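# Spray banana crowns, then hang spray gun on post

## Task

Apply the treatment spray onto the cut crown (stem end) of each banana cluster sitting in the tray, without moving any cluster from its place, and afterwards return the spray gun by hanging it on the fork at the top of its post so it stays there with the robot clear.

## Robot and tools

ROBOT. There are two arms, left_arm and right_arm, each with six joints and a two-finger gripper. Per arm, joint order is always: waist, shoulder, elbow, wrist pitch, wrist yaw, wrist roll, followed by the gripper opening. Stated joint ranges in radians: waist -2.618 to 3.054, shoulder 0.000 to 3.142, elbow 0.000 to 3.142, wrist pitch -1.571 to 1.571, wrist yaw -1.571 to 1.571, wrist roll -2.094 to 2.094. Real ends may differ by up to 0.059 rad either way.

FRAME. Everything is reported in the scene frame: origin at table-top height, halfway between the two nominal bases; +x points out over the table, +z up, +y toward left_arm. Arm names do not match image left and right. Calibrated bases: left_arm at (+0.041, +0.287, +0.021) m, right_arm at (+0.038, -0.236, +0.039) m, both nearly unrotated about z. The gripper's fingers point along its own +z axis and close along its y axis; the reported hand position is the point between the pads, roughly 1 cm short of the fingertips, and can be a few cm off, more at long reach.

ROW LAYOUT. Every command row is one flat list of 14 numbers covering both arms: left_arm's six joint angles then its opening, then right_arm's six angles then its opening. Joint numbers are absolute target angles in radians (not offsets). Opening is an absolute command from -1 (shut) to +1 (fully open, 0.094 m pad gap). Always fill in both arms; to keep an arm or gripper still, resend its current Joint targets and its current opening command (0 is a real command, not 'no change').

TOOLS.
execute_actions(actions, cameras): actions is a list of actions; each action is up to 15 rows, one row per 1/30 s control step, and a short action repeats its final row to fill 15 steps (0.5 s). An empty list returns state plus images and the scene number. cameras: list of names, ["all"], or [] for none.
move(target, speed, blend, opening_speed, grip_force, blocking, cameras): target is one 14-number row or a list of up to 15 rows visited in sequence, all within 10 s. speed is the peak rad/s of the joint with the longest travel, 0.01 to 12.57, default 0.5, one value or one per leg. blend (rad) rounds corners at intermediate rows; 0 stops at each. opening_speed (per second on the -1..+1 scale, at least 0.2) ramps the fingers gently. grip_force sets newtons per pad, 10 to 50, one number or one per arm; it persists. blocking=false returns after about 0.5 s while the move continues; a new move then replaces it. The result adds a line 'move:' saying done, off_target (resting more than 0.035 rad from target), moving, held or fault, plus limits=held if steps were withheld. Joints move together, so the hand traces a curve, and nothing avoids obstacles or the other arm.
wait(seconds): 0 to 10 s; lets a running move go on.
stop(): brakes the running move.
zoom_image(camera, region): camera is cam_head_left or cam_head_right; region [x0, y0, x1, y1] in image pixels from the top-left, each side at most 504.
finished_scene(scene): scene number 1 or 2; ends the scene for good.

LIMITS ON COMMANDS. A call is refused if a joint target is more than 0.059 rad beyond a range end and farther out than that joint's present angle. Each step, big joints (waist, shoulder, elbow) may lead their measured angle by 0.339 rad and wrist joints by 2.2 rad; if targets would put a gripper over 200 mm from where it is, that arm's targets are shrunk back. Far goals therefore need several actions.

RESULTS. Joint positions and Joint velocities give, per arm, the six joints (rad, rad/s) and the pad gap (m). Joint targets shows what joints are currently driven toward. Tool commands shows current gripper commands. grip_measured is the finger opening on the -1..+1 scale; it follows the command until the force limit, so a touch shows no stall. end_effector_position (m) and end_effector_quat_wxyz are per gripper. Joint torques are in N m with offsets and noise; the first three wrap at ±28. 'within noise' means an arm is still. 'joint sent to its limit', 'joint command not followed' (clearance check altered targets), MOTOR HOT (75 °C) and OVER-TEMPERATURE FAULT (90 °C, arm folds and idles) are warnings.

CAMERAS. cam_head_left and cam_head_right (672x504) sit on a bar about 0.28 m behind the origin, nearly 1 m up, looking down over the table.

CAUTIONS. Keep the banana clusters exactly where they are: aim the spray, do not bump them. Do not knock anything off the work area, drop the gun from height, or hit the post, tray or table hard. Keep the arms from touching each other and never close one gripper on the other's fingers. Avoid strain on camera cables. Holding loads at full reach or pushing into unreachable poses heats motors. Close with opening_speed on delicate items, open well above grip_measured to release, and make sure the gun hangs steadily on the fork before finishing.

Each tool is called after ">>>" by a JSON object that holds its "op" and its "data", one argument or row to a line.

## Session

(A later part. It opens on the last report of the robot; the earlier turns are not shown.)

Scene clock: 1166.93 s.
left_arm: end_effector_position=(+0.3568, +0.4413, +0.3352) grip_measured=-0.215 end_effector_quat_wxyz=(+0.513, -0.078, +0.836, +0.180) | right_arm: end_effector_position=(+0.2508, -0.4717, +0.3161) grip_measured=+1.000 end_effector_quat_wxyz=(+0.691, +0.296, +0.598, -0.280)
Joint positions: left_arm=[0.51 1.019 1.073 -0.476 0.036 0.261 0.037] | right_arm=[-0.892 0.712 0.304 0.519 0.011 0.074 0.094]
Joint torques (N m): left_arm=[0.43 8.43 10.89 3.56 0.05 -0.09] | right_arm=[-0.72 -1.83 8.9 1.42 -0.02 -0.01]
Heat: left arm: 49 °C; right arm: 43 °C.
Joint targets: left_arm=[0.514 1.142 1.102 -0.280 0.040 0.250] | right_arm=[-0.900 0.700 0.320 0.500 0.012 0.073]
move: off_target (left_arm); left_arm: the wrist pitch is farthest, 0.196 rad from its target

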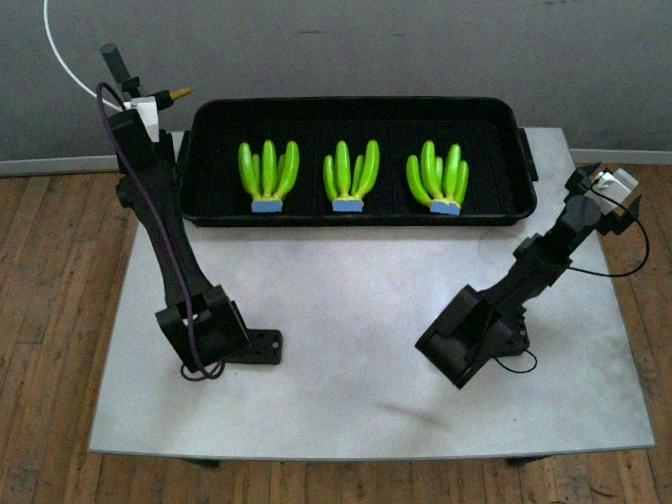

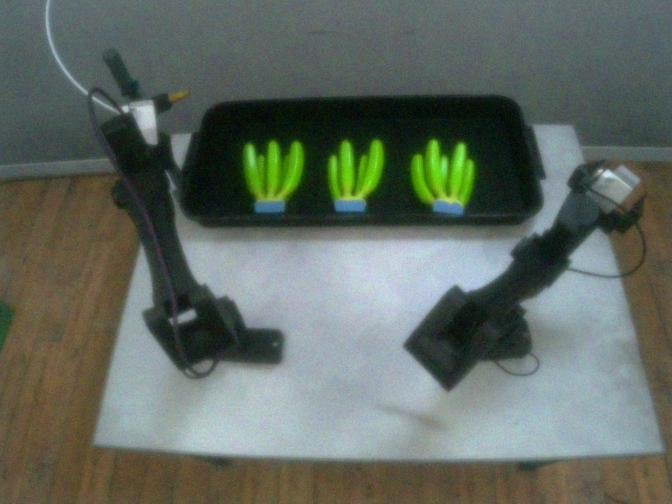

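>>> {"op": "move", "data": {
  "target": [
    [0.510,0.93,0.98,-0.385,0.04,0.25,-0.95,-0.9,0.7,0.32,0.5,0.012,0.073,1],
    [0.510,0.89,0.885,-0.33,0.04,0.25,-0.95,-0.9,0.7,0.32,0.5,0.012,0.073,1]
  ],
  "speed": 0.2,
  "cameras": ["all"]
}}

>>> {"op": "zoom_image", "data": {
  "camera": "cam_head_left",
  "region": [100, 60, 200, 140]
}}

>>> {"op": "zoom_image", "data": {
  "camera": "cam_head_right",
  "region": [100, 60, 200, 140]
}}

Scene clock: 1179.73 s.
left_arm: end_effector_position=(+0.3422, +0.4338, +0.3022) grip_measured=-0.215 end_effector_quat_wxyz=(+0.516, -0.078, +0.834, +0.181) | right_arm: end_effector_position=(+0.2508, -0.4717, +0.3161) grip_measured=+1.000 end_effector_quat_wxyz=(+0.691, +0.296, +0.598, -0.280)
Joint positions: left_arm=[0.51 0.917 0.891 -0.389 0.036 0.261 0.037] | right_arm=[-0.892 0.712 0.304 0.519 0.011 0.074 0.094]
Joint torques (N m): left_arm=[0.03 -3.78 7.68 2.22 0.05 -0.09] | right_arm=[-0.69 -1.85 9.07 1.45 0 -0.01]
Motor temperatures (°C): left_arm=[27 32 36 56 26 26 30] | right_arm=[27 26 43 43 29 24 28]
Heat: left arm: 56 °C; right arm: 43 °C.
Joint targets: left_arm=[0.510 0.890 0.885 -0.330 0.040 0.250] | right_arm=[-0.900 0.700 0.320 0.500 0.012 0.073]
move: off_target (left_arm); left_arm: the wrist pitch is farthest, 0.059 rad from its target

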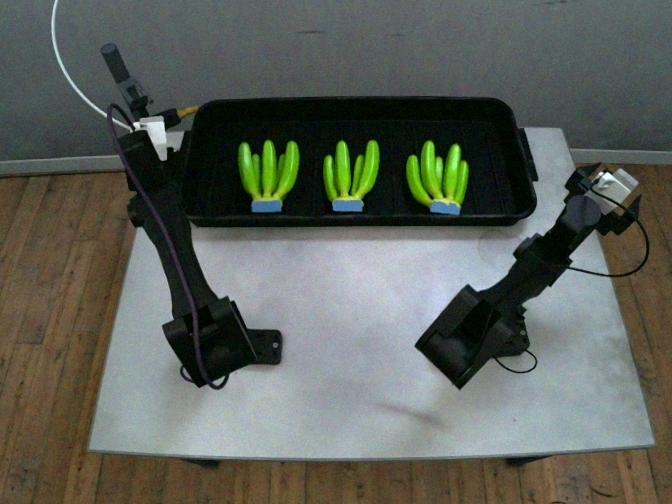

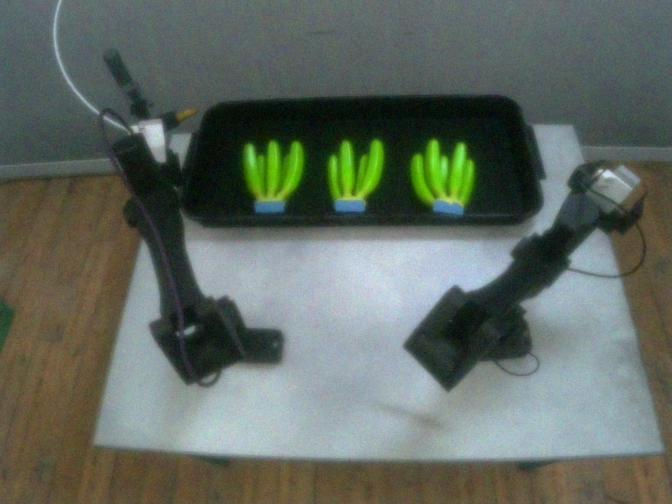

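Scaled by 5.040 from the camera's 672x504 image, which has a finer 960x720 frame.

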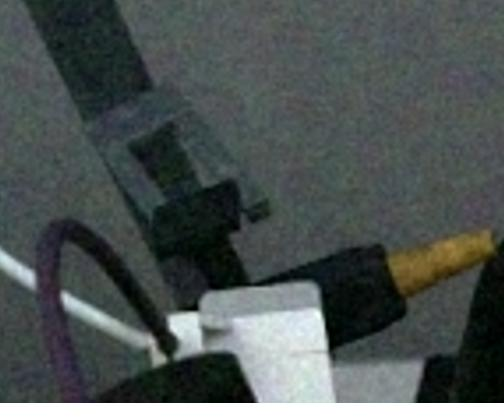

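Scaled by 5.040 from the camera's 672x504 image, which has a finer 960x720 frame.

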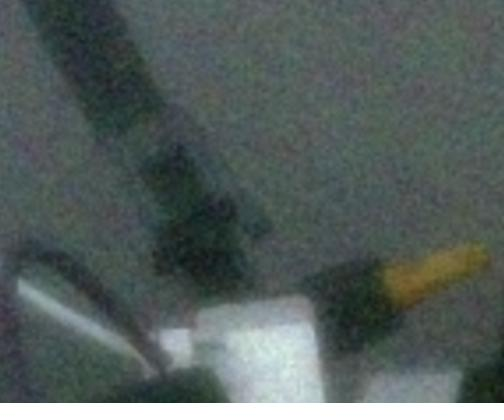

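>>> {"op": "move", "data": {
  "target": [
    [0.510,0.945,1.01,-0.36,0.04,0.25,-0.95,-0.9,0.7,0.32,0.5,0.012,0.073,1],
    [0.512,1.02,1.042,-0.318,0.04,0.25,-0.95,-0.9,0.7,0.32,0.5,0.012,0.073,1]
  ],
  "speed": 0.15,
  "cameras": ["all"]
}}

>>> {"op": "zoom_image", "data": {
  "camera": "cam_head_left",
  "region": [100, 60, 200, 140]
}}

>>> {"op": "zoom_image", "data": {
  "camera": "cam_head_right",
  "region": [100, 60, 200, 140]
}}

Scene clock: 1195.60 s.
left_arm: end_effector_position=(+0.3534, +0.4396, +0.3222) grip_measured=-0.215 end_effector_quat_wxyz=(+0.516, -0.078, +0.833, +0.181) | right_arm: end_effector_position=(+0.2508, -0.4717, +0.3161) grip_measured=+1.000 end_effector_quat_wxyz=(+0.691, +0.296, +0.598, -0.280)
Joint positions: left_arm=[0.51 0.985 0.997 -0.425 0.036 0.261 0.037] | right_arm=[-0.892 0.712 0.304 0.519 0.011 0.074 0.094]
Joint torques (N m): left_arm=[0.25 0.99 12.78 2.69 0.06 -0.09] | right_arm=[-0.55 -1.69 8.87 1.44 -0.02 0.02]
Heat: left arm: 53 °C; right arm: 44 °C.
Joint targets: left_arm=[0.512 1.020 1.042 -0.318 0.040 0.250] | right_arm=[-0.900 0.700 0.320 0.500 0.012 0.073]
move: off_target (left_arm); left_arm: the wrist pitch is farthest, 0.107 rad from its target

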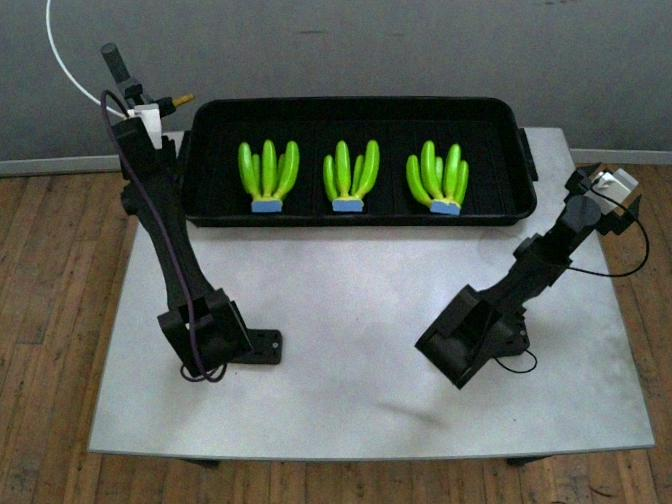

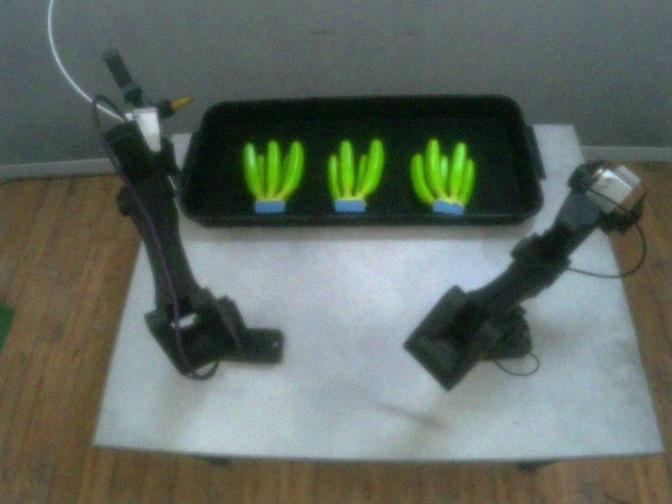

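Scaled by 5.040 from the camera's 672x504 image, which has a finer 960x720 frame.

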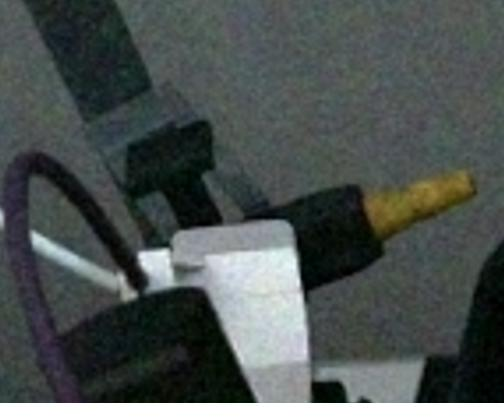

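Scaled by 5.040 from the camera's 672x504 image, which has a finer 960x720 frame.

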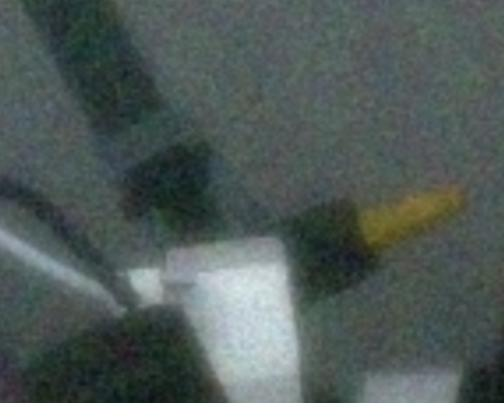

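>>> {"op": "move", "data": {
  "target": [0.512,0.965,0.905,-0.31,0.04,0.25,-0.95,-0.9,0.7,0.32,0.5,0.012,0.073,1],
  "speed": 0.1,
  "cameras": ["all"]
}}

>>> {"op": "zoom_image", "data": {
  "camera": "cam_head_left",
  "region": [100, 60, 200, 140]
}}

>>> {"op": "zoom_image", "data": {
  "camera": "cam_head_right",
  "region": [100, 60, 200, 140]
}}

Scene clock: 1241.27 s.
left_arm: end_effector_position=(+0.3545, +0.4401, +0.3171) grip_measured=-0.215 end_effector_quat_wxyz=(+0.534, -0.076, +0.821, +0.188) | right_arm: end_effector_position=(+0.2508, -0.4717, +0.3161) grip_measured=+1.000 end_effector_quat_wxyz=(+0.691, +0.296, +0.598, -0.280)
Joint positions: left_arm=[0.51 0.959 0.923 -0.332 0.036 0.261 0.037] | right_arm=[-0.892 0.712 0.304 0.519 0.011 0.074 0.094]
Joint torques (N m): left_arm=[0.25 -1.29 6.69 1.92 0.04 -0.08] | right_arm=[-0.83 -1.65 9.21 1.43 -0.04 0.01]
Motor temperatures (°C): left_arm=[27 29 37 60 26 26 30] | right_arm=[27 26 44 43 29 24 28]
Heat: left arm: 60 °C; right arm: 44 °C.
Joint targets: left_arm=[0.512 0.965 0.905 -0.310 0.040 0.250] | right_arm=[-0.900 0.700 0.320 0.500 0.012 0.073]
move: done

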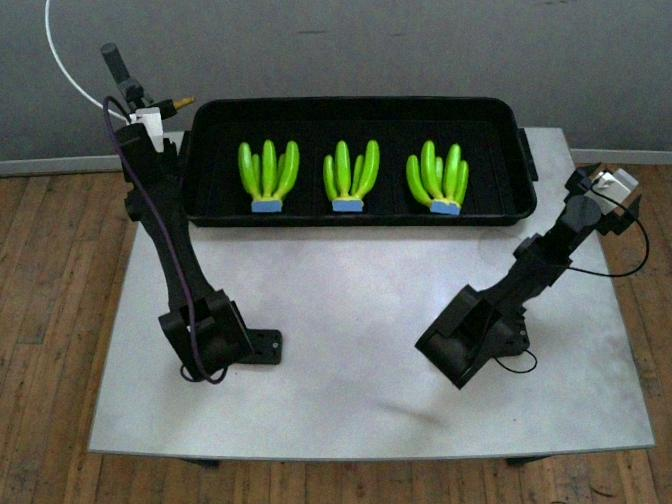

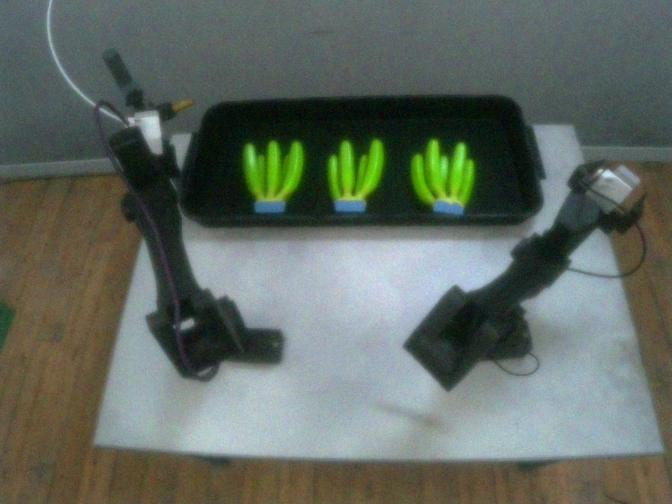

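Scaled by 5.040 from the camera's 672x504 image, which has a finer 960x720 frame.

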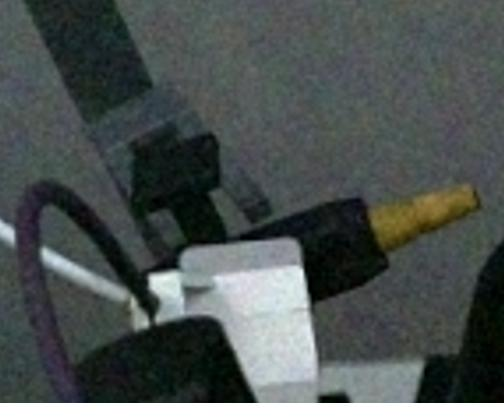

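Scaled by 5.040 from the camera's 672x504 image, which has a finer 960x720 frame.

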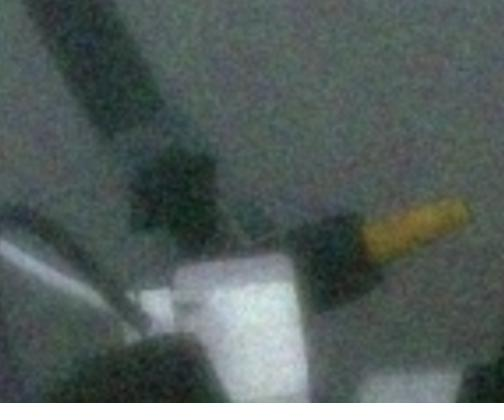

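>>> {"op": "move", "data": {
  "target": [0.512,0.94,0.83,-0.23,0.04,0.25,-0.95,-0.9,0.7,0.32,0.5,0.012,0.073,1],
  "speed": 0.1,
  "cameras": ["all"]
}}

>>> {"op": "zoom_image", "data": {
  "camera": "cam_head_left",
  "region": [100, 60, 200, 140]
}}

>>> {"op": "zoom_image", "data": {
  "camera": "cam_head_right",
  "region": [100, 60, 200, 140]
}}

Scene clock: 1250.17 s.
left_arm: end_effector_position=(+0.3557, +0.4407, +0.2908) grip_measured=-0.215 end_effector_quat_wxyz=(+0.524, -0.077, +0.828, +0.184) | right_arm: end_effector_position=(+0.2508, -0.4717, +0.3161) grip_measured=+1.000 end_effector_quat_wxyz=(+0.691, +0.296, +0.598, -0.280)
Joint positions: left_arm=[0.51 0.959 0.841 -0.274 0.036 0.261 0.037] | right_arm=[-0.892 0.712 0.304 0.519 0.011 0.074 0.094]
Joint torques (N m): left_arm=[0.25 -3.58 7.49 2.12 0.05 -0.09] | right_arm=[-0.73 -1.58 9.31 1.42 0.03 -0.04]
Motor temperatures (°C): left_arm=[27 29 35 56 26 26 30] | right_arm=[27 26 44 43 29 24 28]
Heat: left arm: 56 °C; right arm: 44 °C.
Joint targets: left_arm=[0.512 0.940 0.830 -0.230 0.040 0.250] | right_arm=[-0.900 0.700 0.320 0.500 0.012 0.073]
move: off_target (left_arm); left_arm: the wrist pitch is farthest, 0.044 rad from its target

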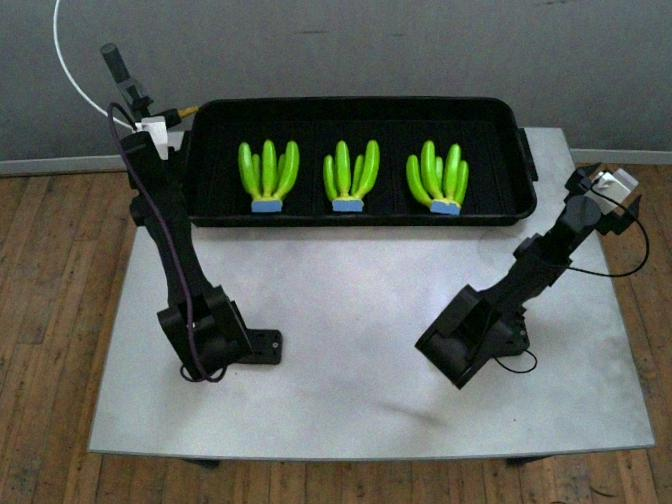

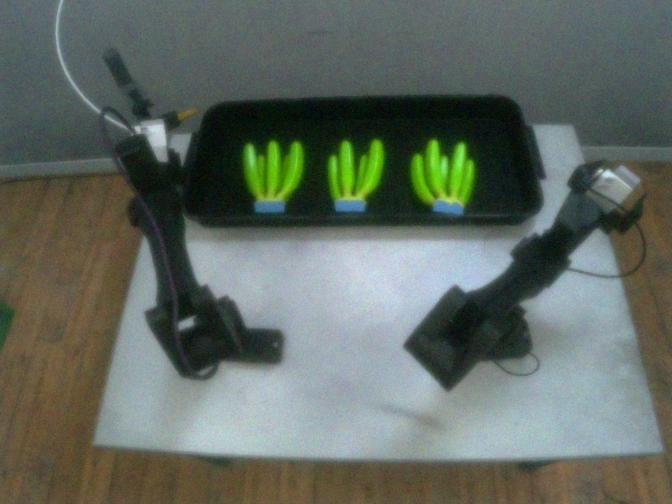

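Scaled by 5.040 from the camera's 672x504 image, which has a finer 960x720 frame.

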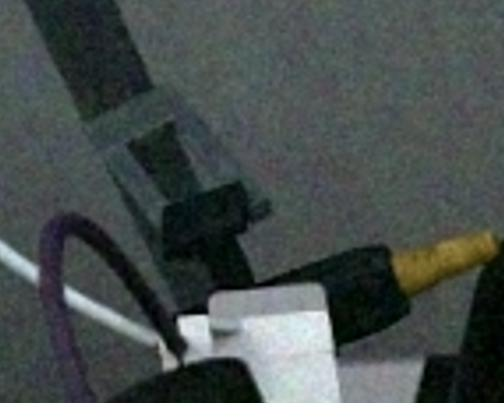

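Scaled by 5.040 from the camera's 672x504 image, which has a finer 960x720 frame.

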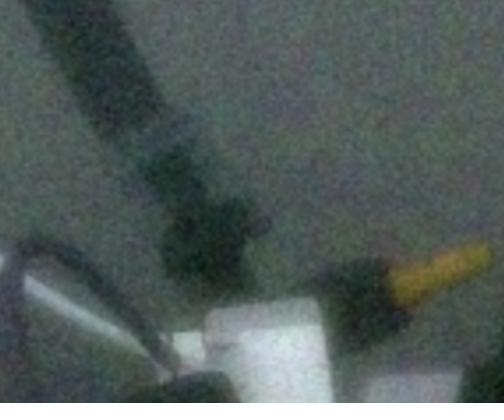

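>>> {"op": "move", "data": {
  "target": [
    [0.51,0.80,0.72,-0.15,0.04,0.15,-0.95,-0.9,0.7,0.32,0.5,0.012,0.073,1],
    [0.516,1.33,0.19,1.50,0.04,0.04,-0.95,-0.9,0.7,0.32,0.5,0.012,0.073,1],
    [0.516,1.70,0.50,1.53,0.04,0.04,-0.95,-0.9,0.7,0.32,0.5,0.012,0.073,1]
  ],
  "speed": [0.3,0.6,0.25],
  "cameras": ["all"]
}}

>>> {"op": "zoom_image", "data": {
  "camera": "cam_head_left",
  "region": [90, 60, 220, 180]
}}

>>> {"op": "zoom_image", "data": {
  "camera": "cam_head_right",
  "region": [90, 60, 220, 180]
}}

Scene clock: 1300.53 s.
left_arm: end_effector_position=(+0.4327, +0.4787, +0.2477) grip_measured=-0.215 end_effector_quat_wxyz=(+0.759, -0.115, +0.613, +0.187) | right_arm: end_effector_position=(+0.2508, -0.4717, +0.3161) grip_measured=+1.000 end_effector_quat_wxyz=(+0.691, +0.296, +0.598, -0.280)
Joint positions: left_arm=[0.51 1.693 0.469 1.448 0.042 0.045 0.037] | right_arm=[-0.892 0.712 0.304 0.519 0.011 0.074 0.094]
Joint torques (N m): left_arm=[0.59 -5.39 8.83 2.38 -0.03 -0.02] | right_arm=[-0.59 -1.78 9.03 1.46 -0.02 0.02]
Heat: left arm: 53 °C; right arm: 45 °C.
Joint targets: left_arm=[0.516 1.700 0.500 1.530 0.040 0.040] | right_arm=[-0.900 0.700 0.320 0.500 0.012 0.073]
move: off_target (left_arm); left_arm: the wrist pitch is farthest, 0.082 rad from its target

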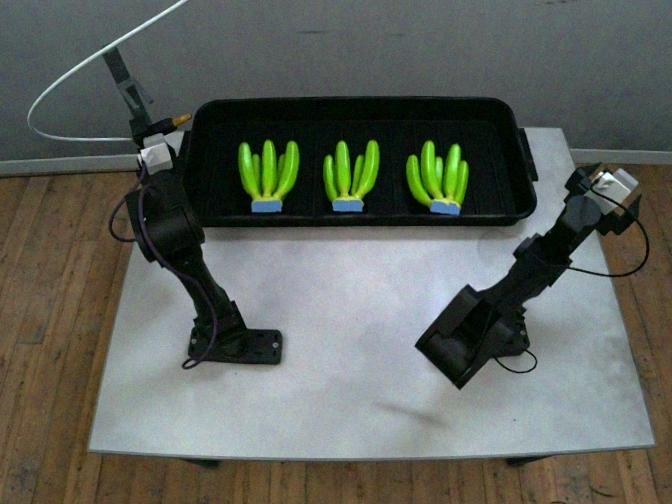

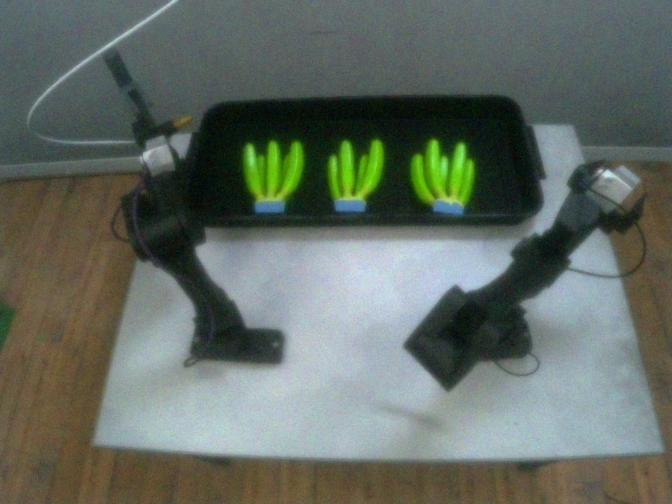

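Scaled by 3.877 from the camera's 672x504 image, which has a finer 960x720 frame.

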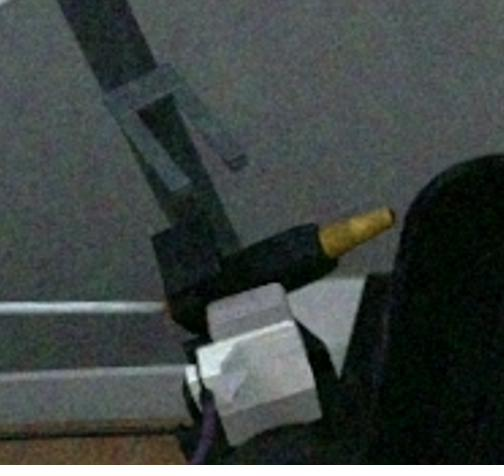

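Scaled by 3.877 from the camera's 672x504 image, which has a finer 960x720 frame.

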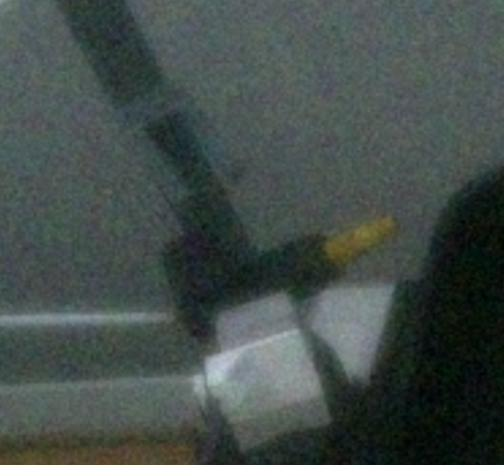

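>>> {"op": "move", "data": {
  "target": [
    [0.516,1.86,0.66,1.543,0.04,0.04,-0.95,-0.9,0.7,0.32,0.5,0.012,0.073,1]
  ],
  "speed": 0.15,
  "cameras": ["all"]
}}

>>> {"op": "zoom_image", "data": {
  "camera": "cam_head_left",
  "region": [90, 60, 220, 180]
}}

>>> {"op": "zoom_image", "data": {
  "camera": "cam_head_right",
  "region": [90, 60, 220, 180]
}}

Scene clock: 1307.67 s.
left_arm: end_effector_position=(+0.4615, +0.4930, +0.2516) grip_measured=-0.225 end_effector_quat_wxyz=(+0.772, -0.111, +0.596, +0.190) | right_arm: end_effector_position=(+0.2508, -0.4717, +0.3161) grip_measured=+1.000 end_effector_quat_wxyz=(+0.691, +0.296, +0.598, -0.280)
Joint positions: left_arm=[0.51 1.826 0.603 1.49 0.044 0.045 0.036] | right_arm=[-0.892 0.712 0.304 0.519 0.011 0.074 0.094]
Joint torques (N m): left_arm=[0.65 -4.62 11.49 2.1 -0.11 -0.04] | right_arm=[-0.64 -1.68 9.07 1.41 -0.02 0.03]
Heat: left arm: 53 °C; right arm: 45 °C.
Joint targets: left_arm=[0.516 1.860 0.660 1.543 0.040 0.040] | right_arm=[-0.900 0.700 0.320 0.500 0.012 0.073]
move: off_target (left_arm); left_arm: the elbow is farthest, 0.057 rad from its target

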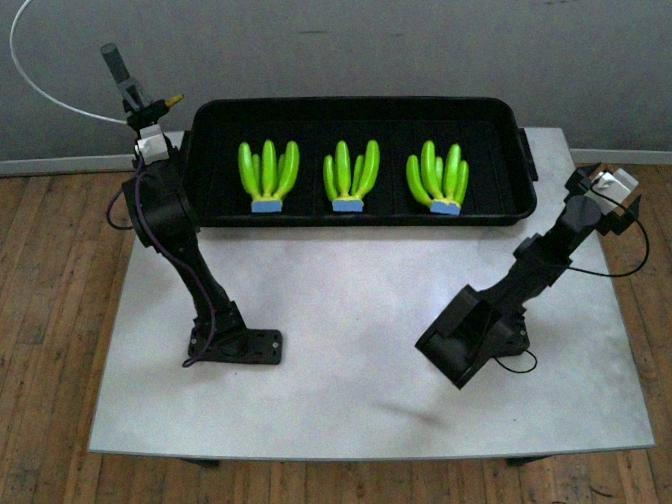

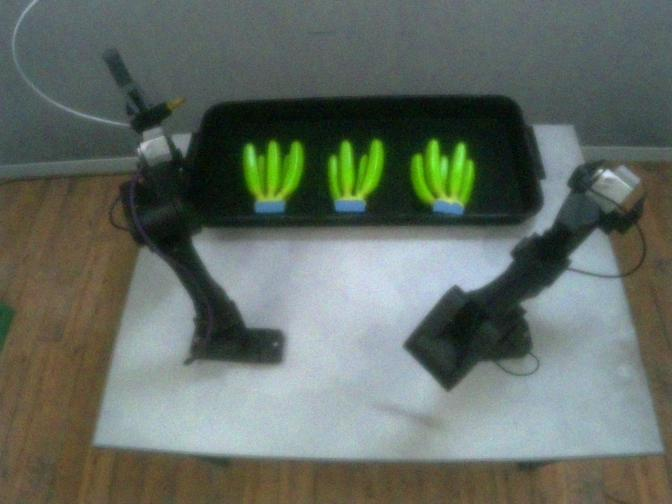

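Scaled by 3.877 from the camera's 672x504 image, which has a finer 960x720 frame.

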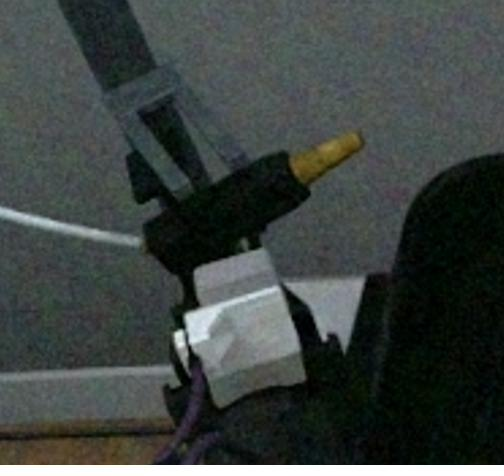

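Scaled by 3.877 from the camera's 672x504 image, which has a finer 960x720 frame.

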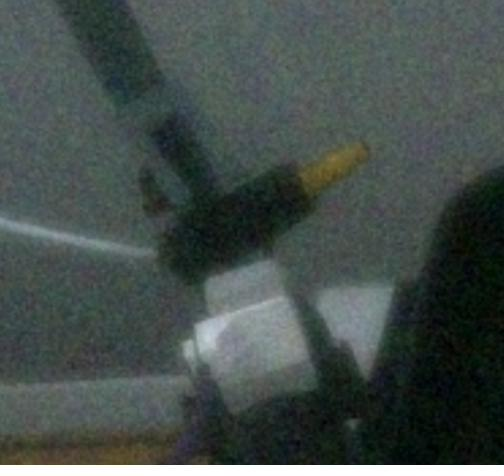

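>>> {"op": "move", "data": {
  "target": [
    [0.516,1.70,0.49,1.53,0.04,0.04,-0.95,-0.9,0.7,0.32,0.5,0.012,0.073,1],
    [0.516,1.38,0.23,1.50,0.04,0.04,-0.95,-0.9,0.7,0.32,0.5,0.012,0.073,1],
    [0.510,1.03,0.33,1.14,0.04,0.04,-0.95,-0.9,0.7,0.32,0.5,0.012,0.073,1]
  ],
  "speed": [0.2,0.3,0.3],
  "blend": [0.02,0.02,0],
  "cameras": ["all"]
}}

>>> {"op": "zoom_image", "data": {
  "camera": "cam_head_left",
  "region": [100, 60, 200, 150]
}}

>>> {"op": "zoom_image", "data": {
  "camera": "cam_head_right",
  "region": [100, 60, 200, 150]
}}

Scene clock: 1329.97 s.
left_arm: end_effector_position=(+0.3501, +0.4363, +0.3305) grip_measured=-0.225 end_effector_quat_wxyz=(+0.796, -0.103, +0.563, +0.196) | right_arm: end_effector_position=(+0.2508, -0.4717, +0.3161) grip_measured=+1.000 end_effector_quat_wxyz=(+0.691, +0.296, +0.598, -0.280)
Joint positions: left_arm=[0.51 1.051 0.293 1.11 0.044 0.045 0.036] | right_arm=[-0.892 0.712 0.304 0.519 0.011 0.074 0.094]
Joint torques (N m): left_arm=[-0.01 -3.69 11.28 1.83 -0.05 -0.01] | right_arm=[-0.81 -1.74 9.14 1.42 -0.02 0.01]
Motor temperatures (°C): left_arm=[27 31 35 51 26 26 30] | right_arm=[27 26 45 43 29 24 28]
Heat: left arm: 51 °C; right arm: 45 °C.
Joint targets: left_arm=[0.510 1.030 0.330 1.140 0.040 0.040] | right_arm=[-0.900 0.700 0.320 0.500 0.012 0.073]
move: off_target (left_arm); left_arm: the elbow is farthest, 0.037 rad from its target

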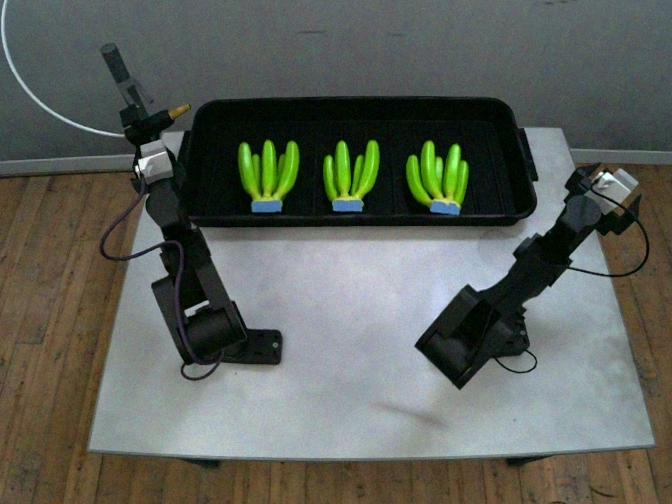

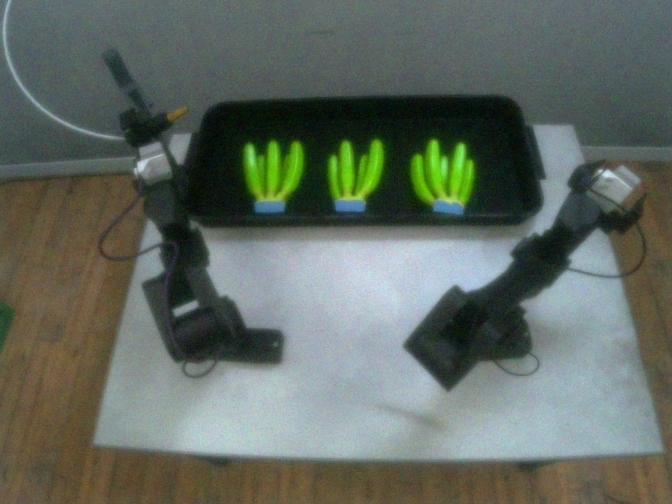

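Scaled by 5.040 from the camera's 672x504 image, which has a finer 960x720 frame.

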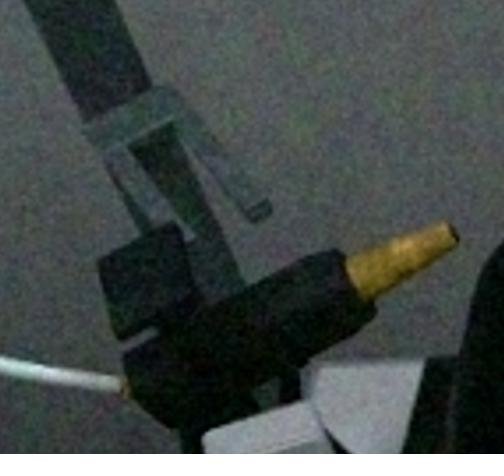

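Scaled by 5.040 from the camera's 672x504 image, which has a finer 960x720 frame.

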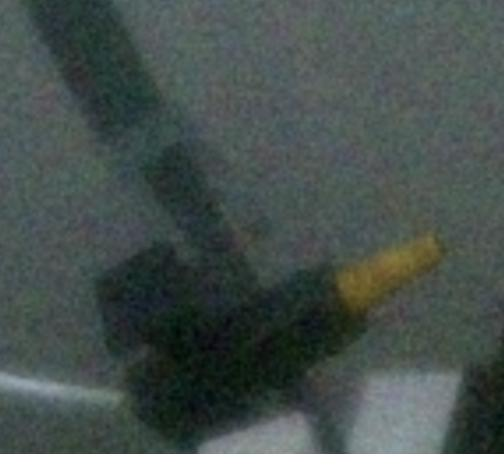

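>>> {"op": "move", "data": {
  "target": [0.510,0.86,0.55,0.46,0.04,0.32,-0.95,-0.9,0.7,0.32,0.5,0.012,0.073,1],
  "speed": 0.4,
  "cameras": ["all"]
}}

>>> {"op": "zoom_image", "data": {
  "camera": "cam_head_left",
  "region": [100, 60, 200, 150]
}}

>>> {"op": "zoom_image", "data": {
  "camera": "cam_head_right",
  "region": [100, 60, 200, 150]
}}

Scene clock: 1342.60 s.
left_arm: end_effector_position=(+0.3585, +0.4406, +0.3181) grip_measured=-0.225 end_effector_quat_wxyz=(+0.669, -0.034, +0.694, +0.265) | right_arm: end_effector_position=(+0.2508, -0.4717, +0.3161) grip_measured=+1.000 end_effector_quat_wxyz=(+0.691, +0.296, +0.598, -0.280)
Joint positions: left_arm=[0.51 0.883 0.507 0.411 0.044 0.326 0.036] | right_arm=[-0.892 0.712 0.304 0.519 0.011 0.074 0.094]
Joint torques (N m): left_arm=[0.03 -3.48 12.81 2.2 -0.07 -0.02] | right_arm=[-0.58 -1.66 9.09 1.42 -0.05 0.03]
Heat: left arm: 50 °C; right arm: 45 °C.
Joint targets: left_arm=[0.510 0.860 0.550 0.460 0.040 0.320] | right_arm=[-0.900 0.700 0.320 0.500 0.012 0.073]
move: off_target (left_arm); left_arm: the wrist pitch is farthest, 0.049 rad from its target

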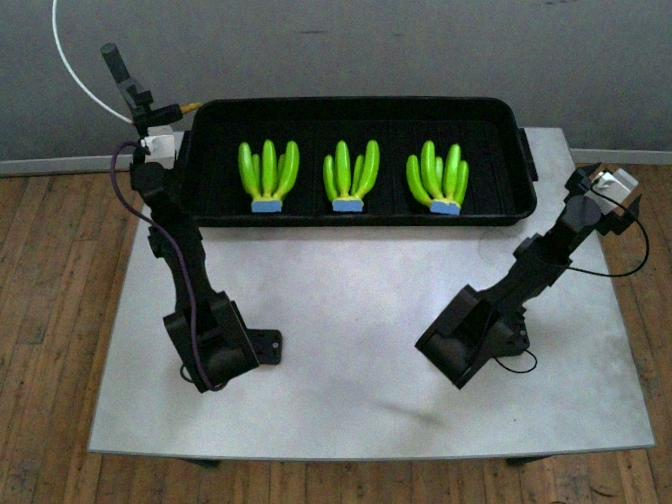

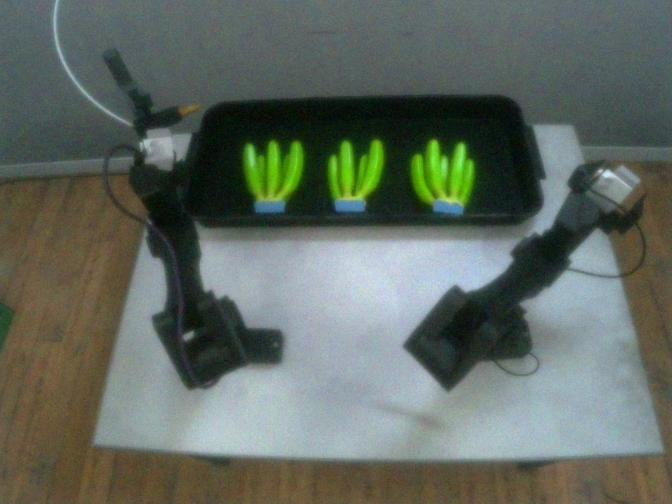

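Scaled by 5.040 from the camera's 672x504 image, which has a finer 960x720 frame.

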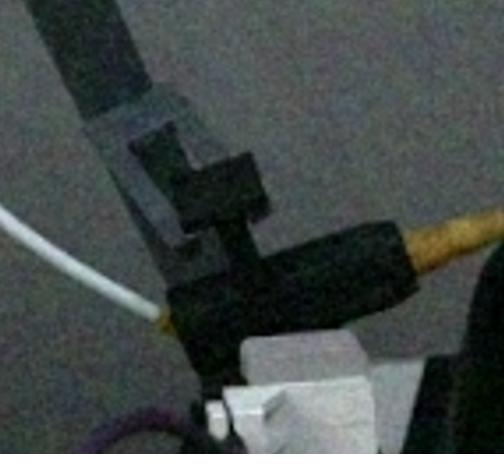

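Scaled by 5.040 from the camera's 672x504 image, which has a finer 960x720 frame.

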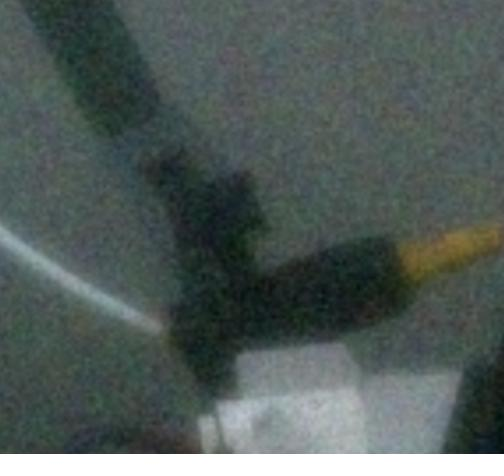

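>>> {"op": "move", "data": {
  "target": [
    [0.510,0.87,0.59,0.42,0.04,0.32,-0.95,-0.9,0.7,0.32,0.5,0.012,0.073,1],
    [0.515,1.07,0.675,0.53,0.04,0.32,-0.95,-0.9,0.7,0.32,0.5,0.012,0.073,1]
  ],
  "speed": 0.15,
  "cameras": ["all"]
}}

>>> {"op": "zoom_image", "data": {
  "camera": "cam_head_left",
  "region": [100, 60, 200, 150]
}}

>>> {"op": "zoom_image", "data": {
  "camera": "cam_head_right",
  "region": [100, 60, 200, 150]
}}

Scene clock: 1369.07 s.
left_arm: end_effector_position=(+0.3824, +0.4521, +0.3218) grip_measured=-0.230 end_effector_quat_wxyz=(+0.661, -0.031, +0.702, +0.263) | right_arm: end_effector_position=(+0.2508, -0.4717, +0.3161) grip_measured=+1.000 end_effector_quat_wxyz=(+0.691, +0.296, +0.598, -0.280)
Joint positions: left_arm=[0.51 1.015 0.594 0.433 0.047 0.333 0.036] | right_arm=[-0.892 0.712 0.304 0.519 0.011 0.074 0.094]
Joint torques (N m): left_arm=[0.49 2.24 16.55 2.66 -0.1 -0.1] | right_arm=[-0.68 -1.76 9.14 1.41 -0.06 0.04]
Heat: left arm: 52 °C; right arm: 46 °C.
Joint targets: left_arm=[0.515 1.070 0.675 0.530 0.040 0.320] | right_arm=[-0.900 0.700 0.320 0.500 0.012 0.073]
move: off_target (left_arm); left_arm: the wrist pitch is farthest, 0.097 rad from its target

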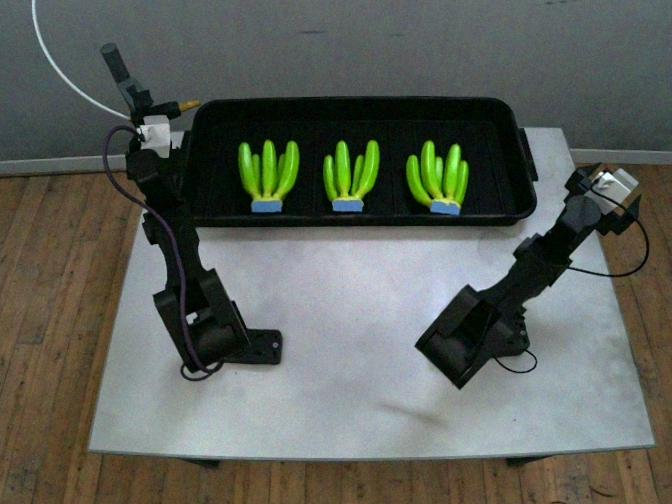

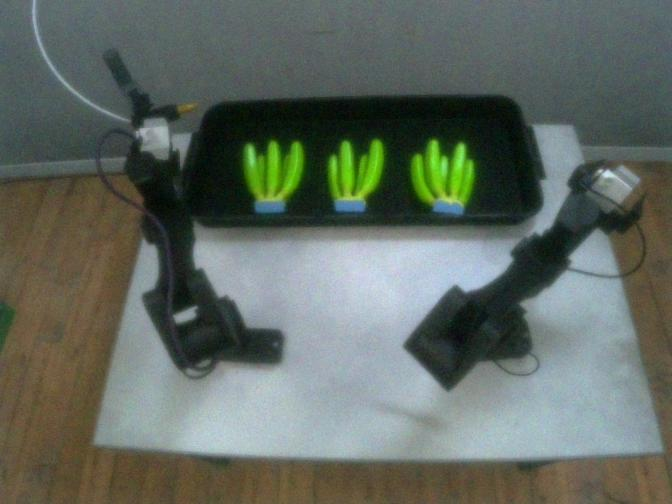

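Scaled by 5.040 from the camera's 672x504 image, which has a finer 960x720 frame.

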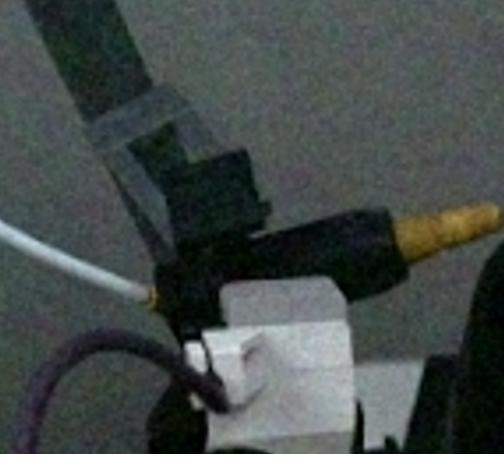

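Scaled by 5.040 from the camera's 672x504 image, which has a finer 960x720 frame.

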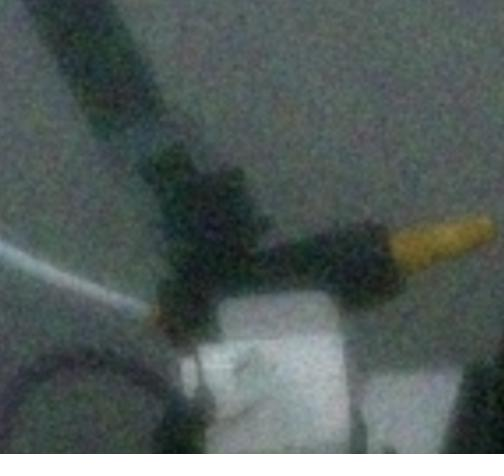

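>>> {"op": "move", "data": {
  "target": [
    [0.510,0.90,0.57,0.38,0.04,0.32,-0.95,-0.9,0.7,0.32,0.5,0.012,0.073,1],
    [0.510,0.895,0.81,0.085,0.04,0.32,-0.95,-0.9,0.7,0.32,0.5,0.012,0.073,1]
  ],
  "speed": 0.3,
  "cameras": ["all"]
}}

>>> {"op": "zoom_image", "data": {
  "camera": "cam_head_left",
  "region": [100, 60, 200, 150]
}}

>>> {"op": "zoom_image", "data": {
  "camera": "cam_head_right",
  "region": [100, 60, 200, 150]
}}

Scene clock: 1383.97 s.
left_arm: end_effector_position=(+0.3656, +0.4436, +0.3446) grip_measured=-0.230 end_effector_quat_wxyz=(+0.620, -0.035, +0.744, +0.245) | right_arm: end_effector_position=(+0.2508, -0.4717, +0.3161) grip_measured=+1.000 end_effector_quat_wxyz=(+0.691, +0.296, +0.598, -0.280)
Joint positions: left_arm=[0.51 0.921 0.769 0.042 0.047 0.333 0.036] | right_arm=[-0.892 0.712 0.304 0.519 0.011 0.074 0.094]
Joint torques (N m): left_arm=[0.02 -3.88 12.59 2.17 -0.09 -0.11] | right_arm=[-0.62 -1.63 8.92 1.39 -0.06 -0.03]
Motor temperatures (°C): left_arm=[27 30 40 54 26 26 30] | right_arm=[27 26 46 43 29 24 28]
Heat: left arm: 54 °C; right arm: 46 °C.
Joint targets: left_arm=[0.510 0.895 0.810 0.085 0.040 0.320] | right_arm=[-0.900 0.700 0.320 0.500 0.012 0.073]
move: off_target (left_arm); left_arm: the wrist pitch is farthest, 0.043 rad from its target

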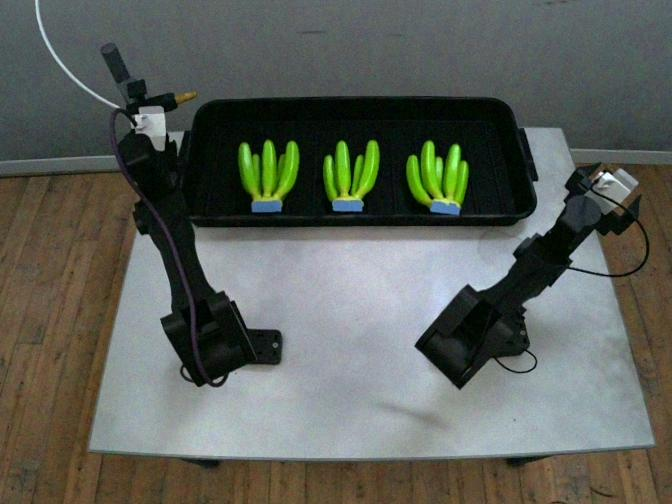

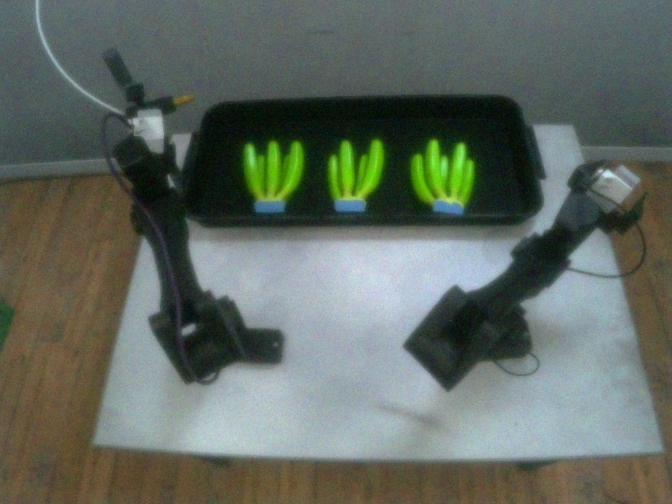

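Scaled by 5.040 from the camera's 672x504 image, which has a finer 960x720 frame.

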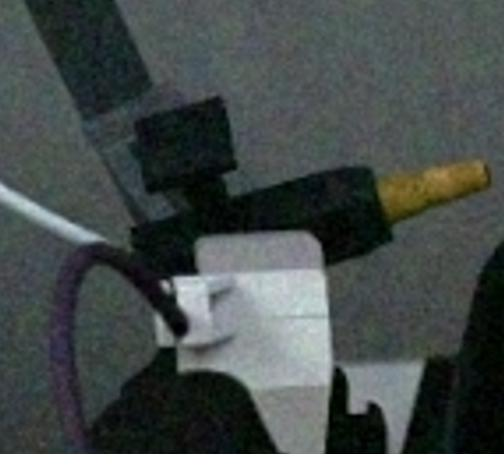

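Scaled by 5.040 from the camera's 672x504 image, which has a finer 960x720 frame.

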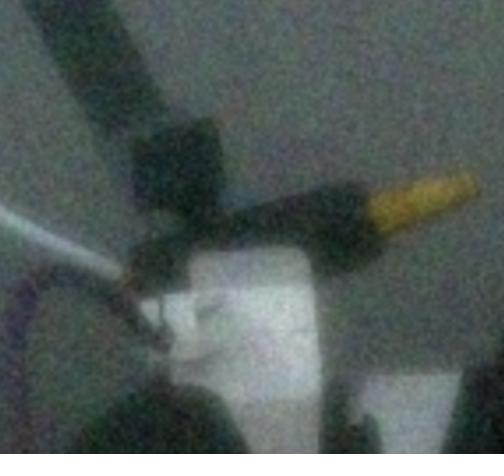

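>>> {"op": "move", "data": {
  "target": [0.510,0.875,0.725,-0.055,0.04,0.32,-0.95,-0.9,0.7,0.32,0.5,0.012,0.073,1],
  "speed": 0.3,
  "cameras": ["all"]
}}

>>> {"op": "zoom_image", "data": {
  "camera": "cam_head_left",
  "region": [100, 60, 200, 150]
}}

Scene clock: 1422.27 s.
left_arm: end_effector_position=(+0.3553, +0.4384, +0.2978) grip_measured=-0.230 end_effector_quat_wxyz=(+0.565, -0.040, +0.794, +0.220) | right_arm: end_effector_position=(+0.2508, -0.4717, +0.3161) grip_measured=+1.000 end_effector_quat_wxyz=(+0.691, +0.296, +0.598, -0.280)
Joint positions: left_arm=[0.51 0.899 0.729 -0.097 0.047 0.333 0.036] | right_arm=[-0.892 0.712 0.304 0.519 0.011 0.074 0.094]
Joint torques (N m): left_arm=[0.06 -3.6 8.25 2.12 -0.08 -0.11] | right_arm=[-0.8 -1.74 9.11 1.39 0.01 -0.01]
Heat: left arm: 54 °C; right arm: 46 °C.
Joint targets: left_arm=[0.510 0.875 0.725 -0.055 0.040 0.320] | right_arm=[-0.900 0.700 0.320 0.500 0.012 0.073]
move: off_target (left_arm); left_arm: the wrist pitch is farthest, 0.042 rad from its target

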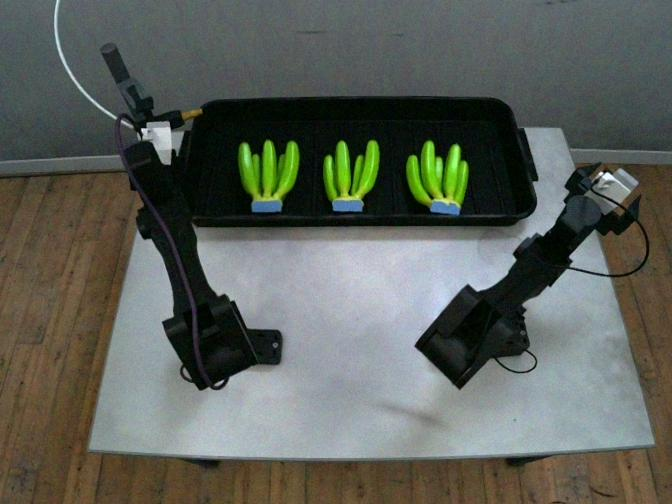

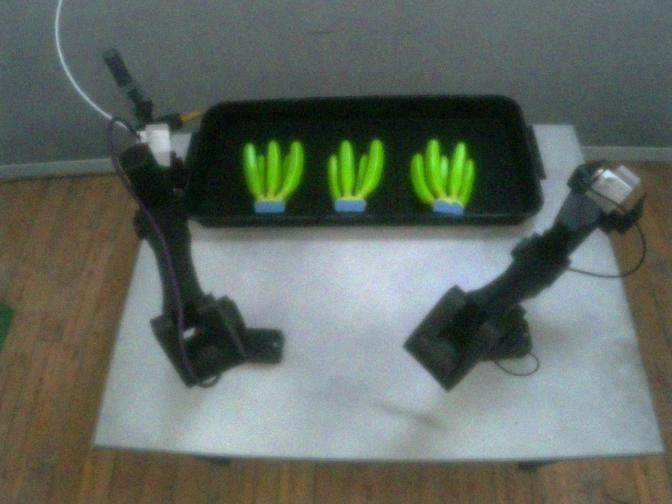

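Scaled by 5.040 from the camera's 672x504 image, which has a finer 960x720 frame.

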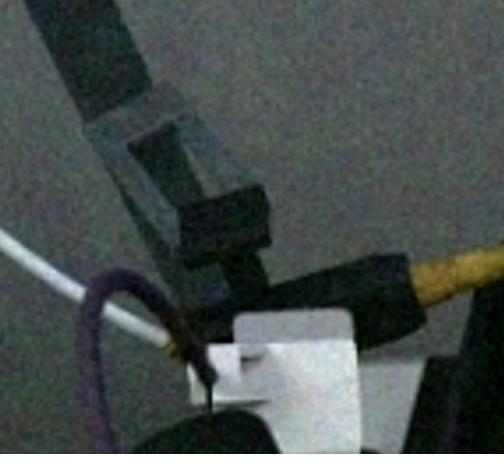

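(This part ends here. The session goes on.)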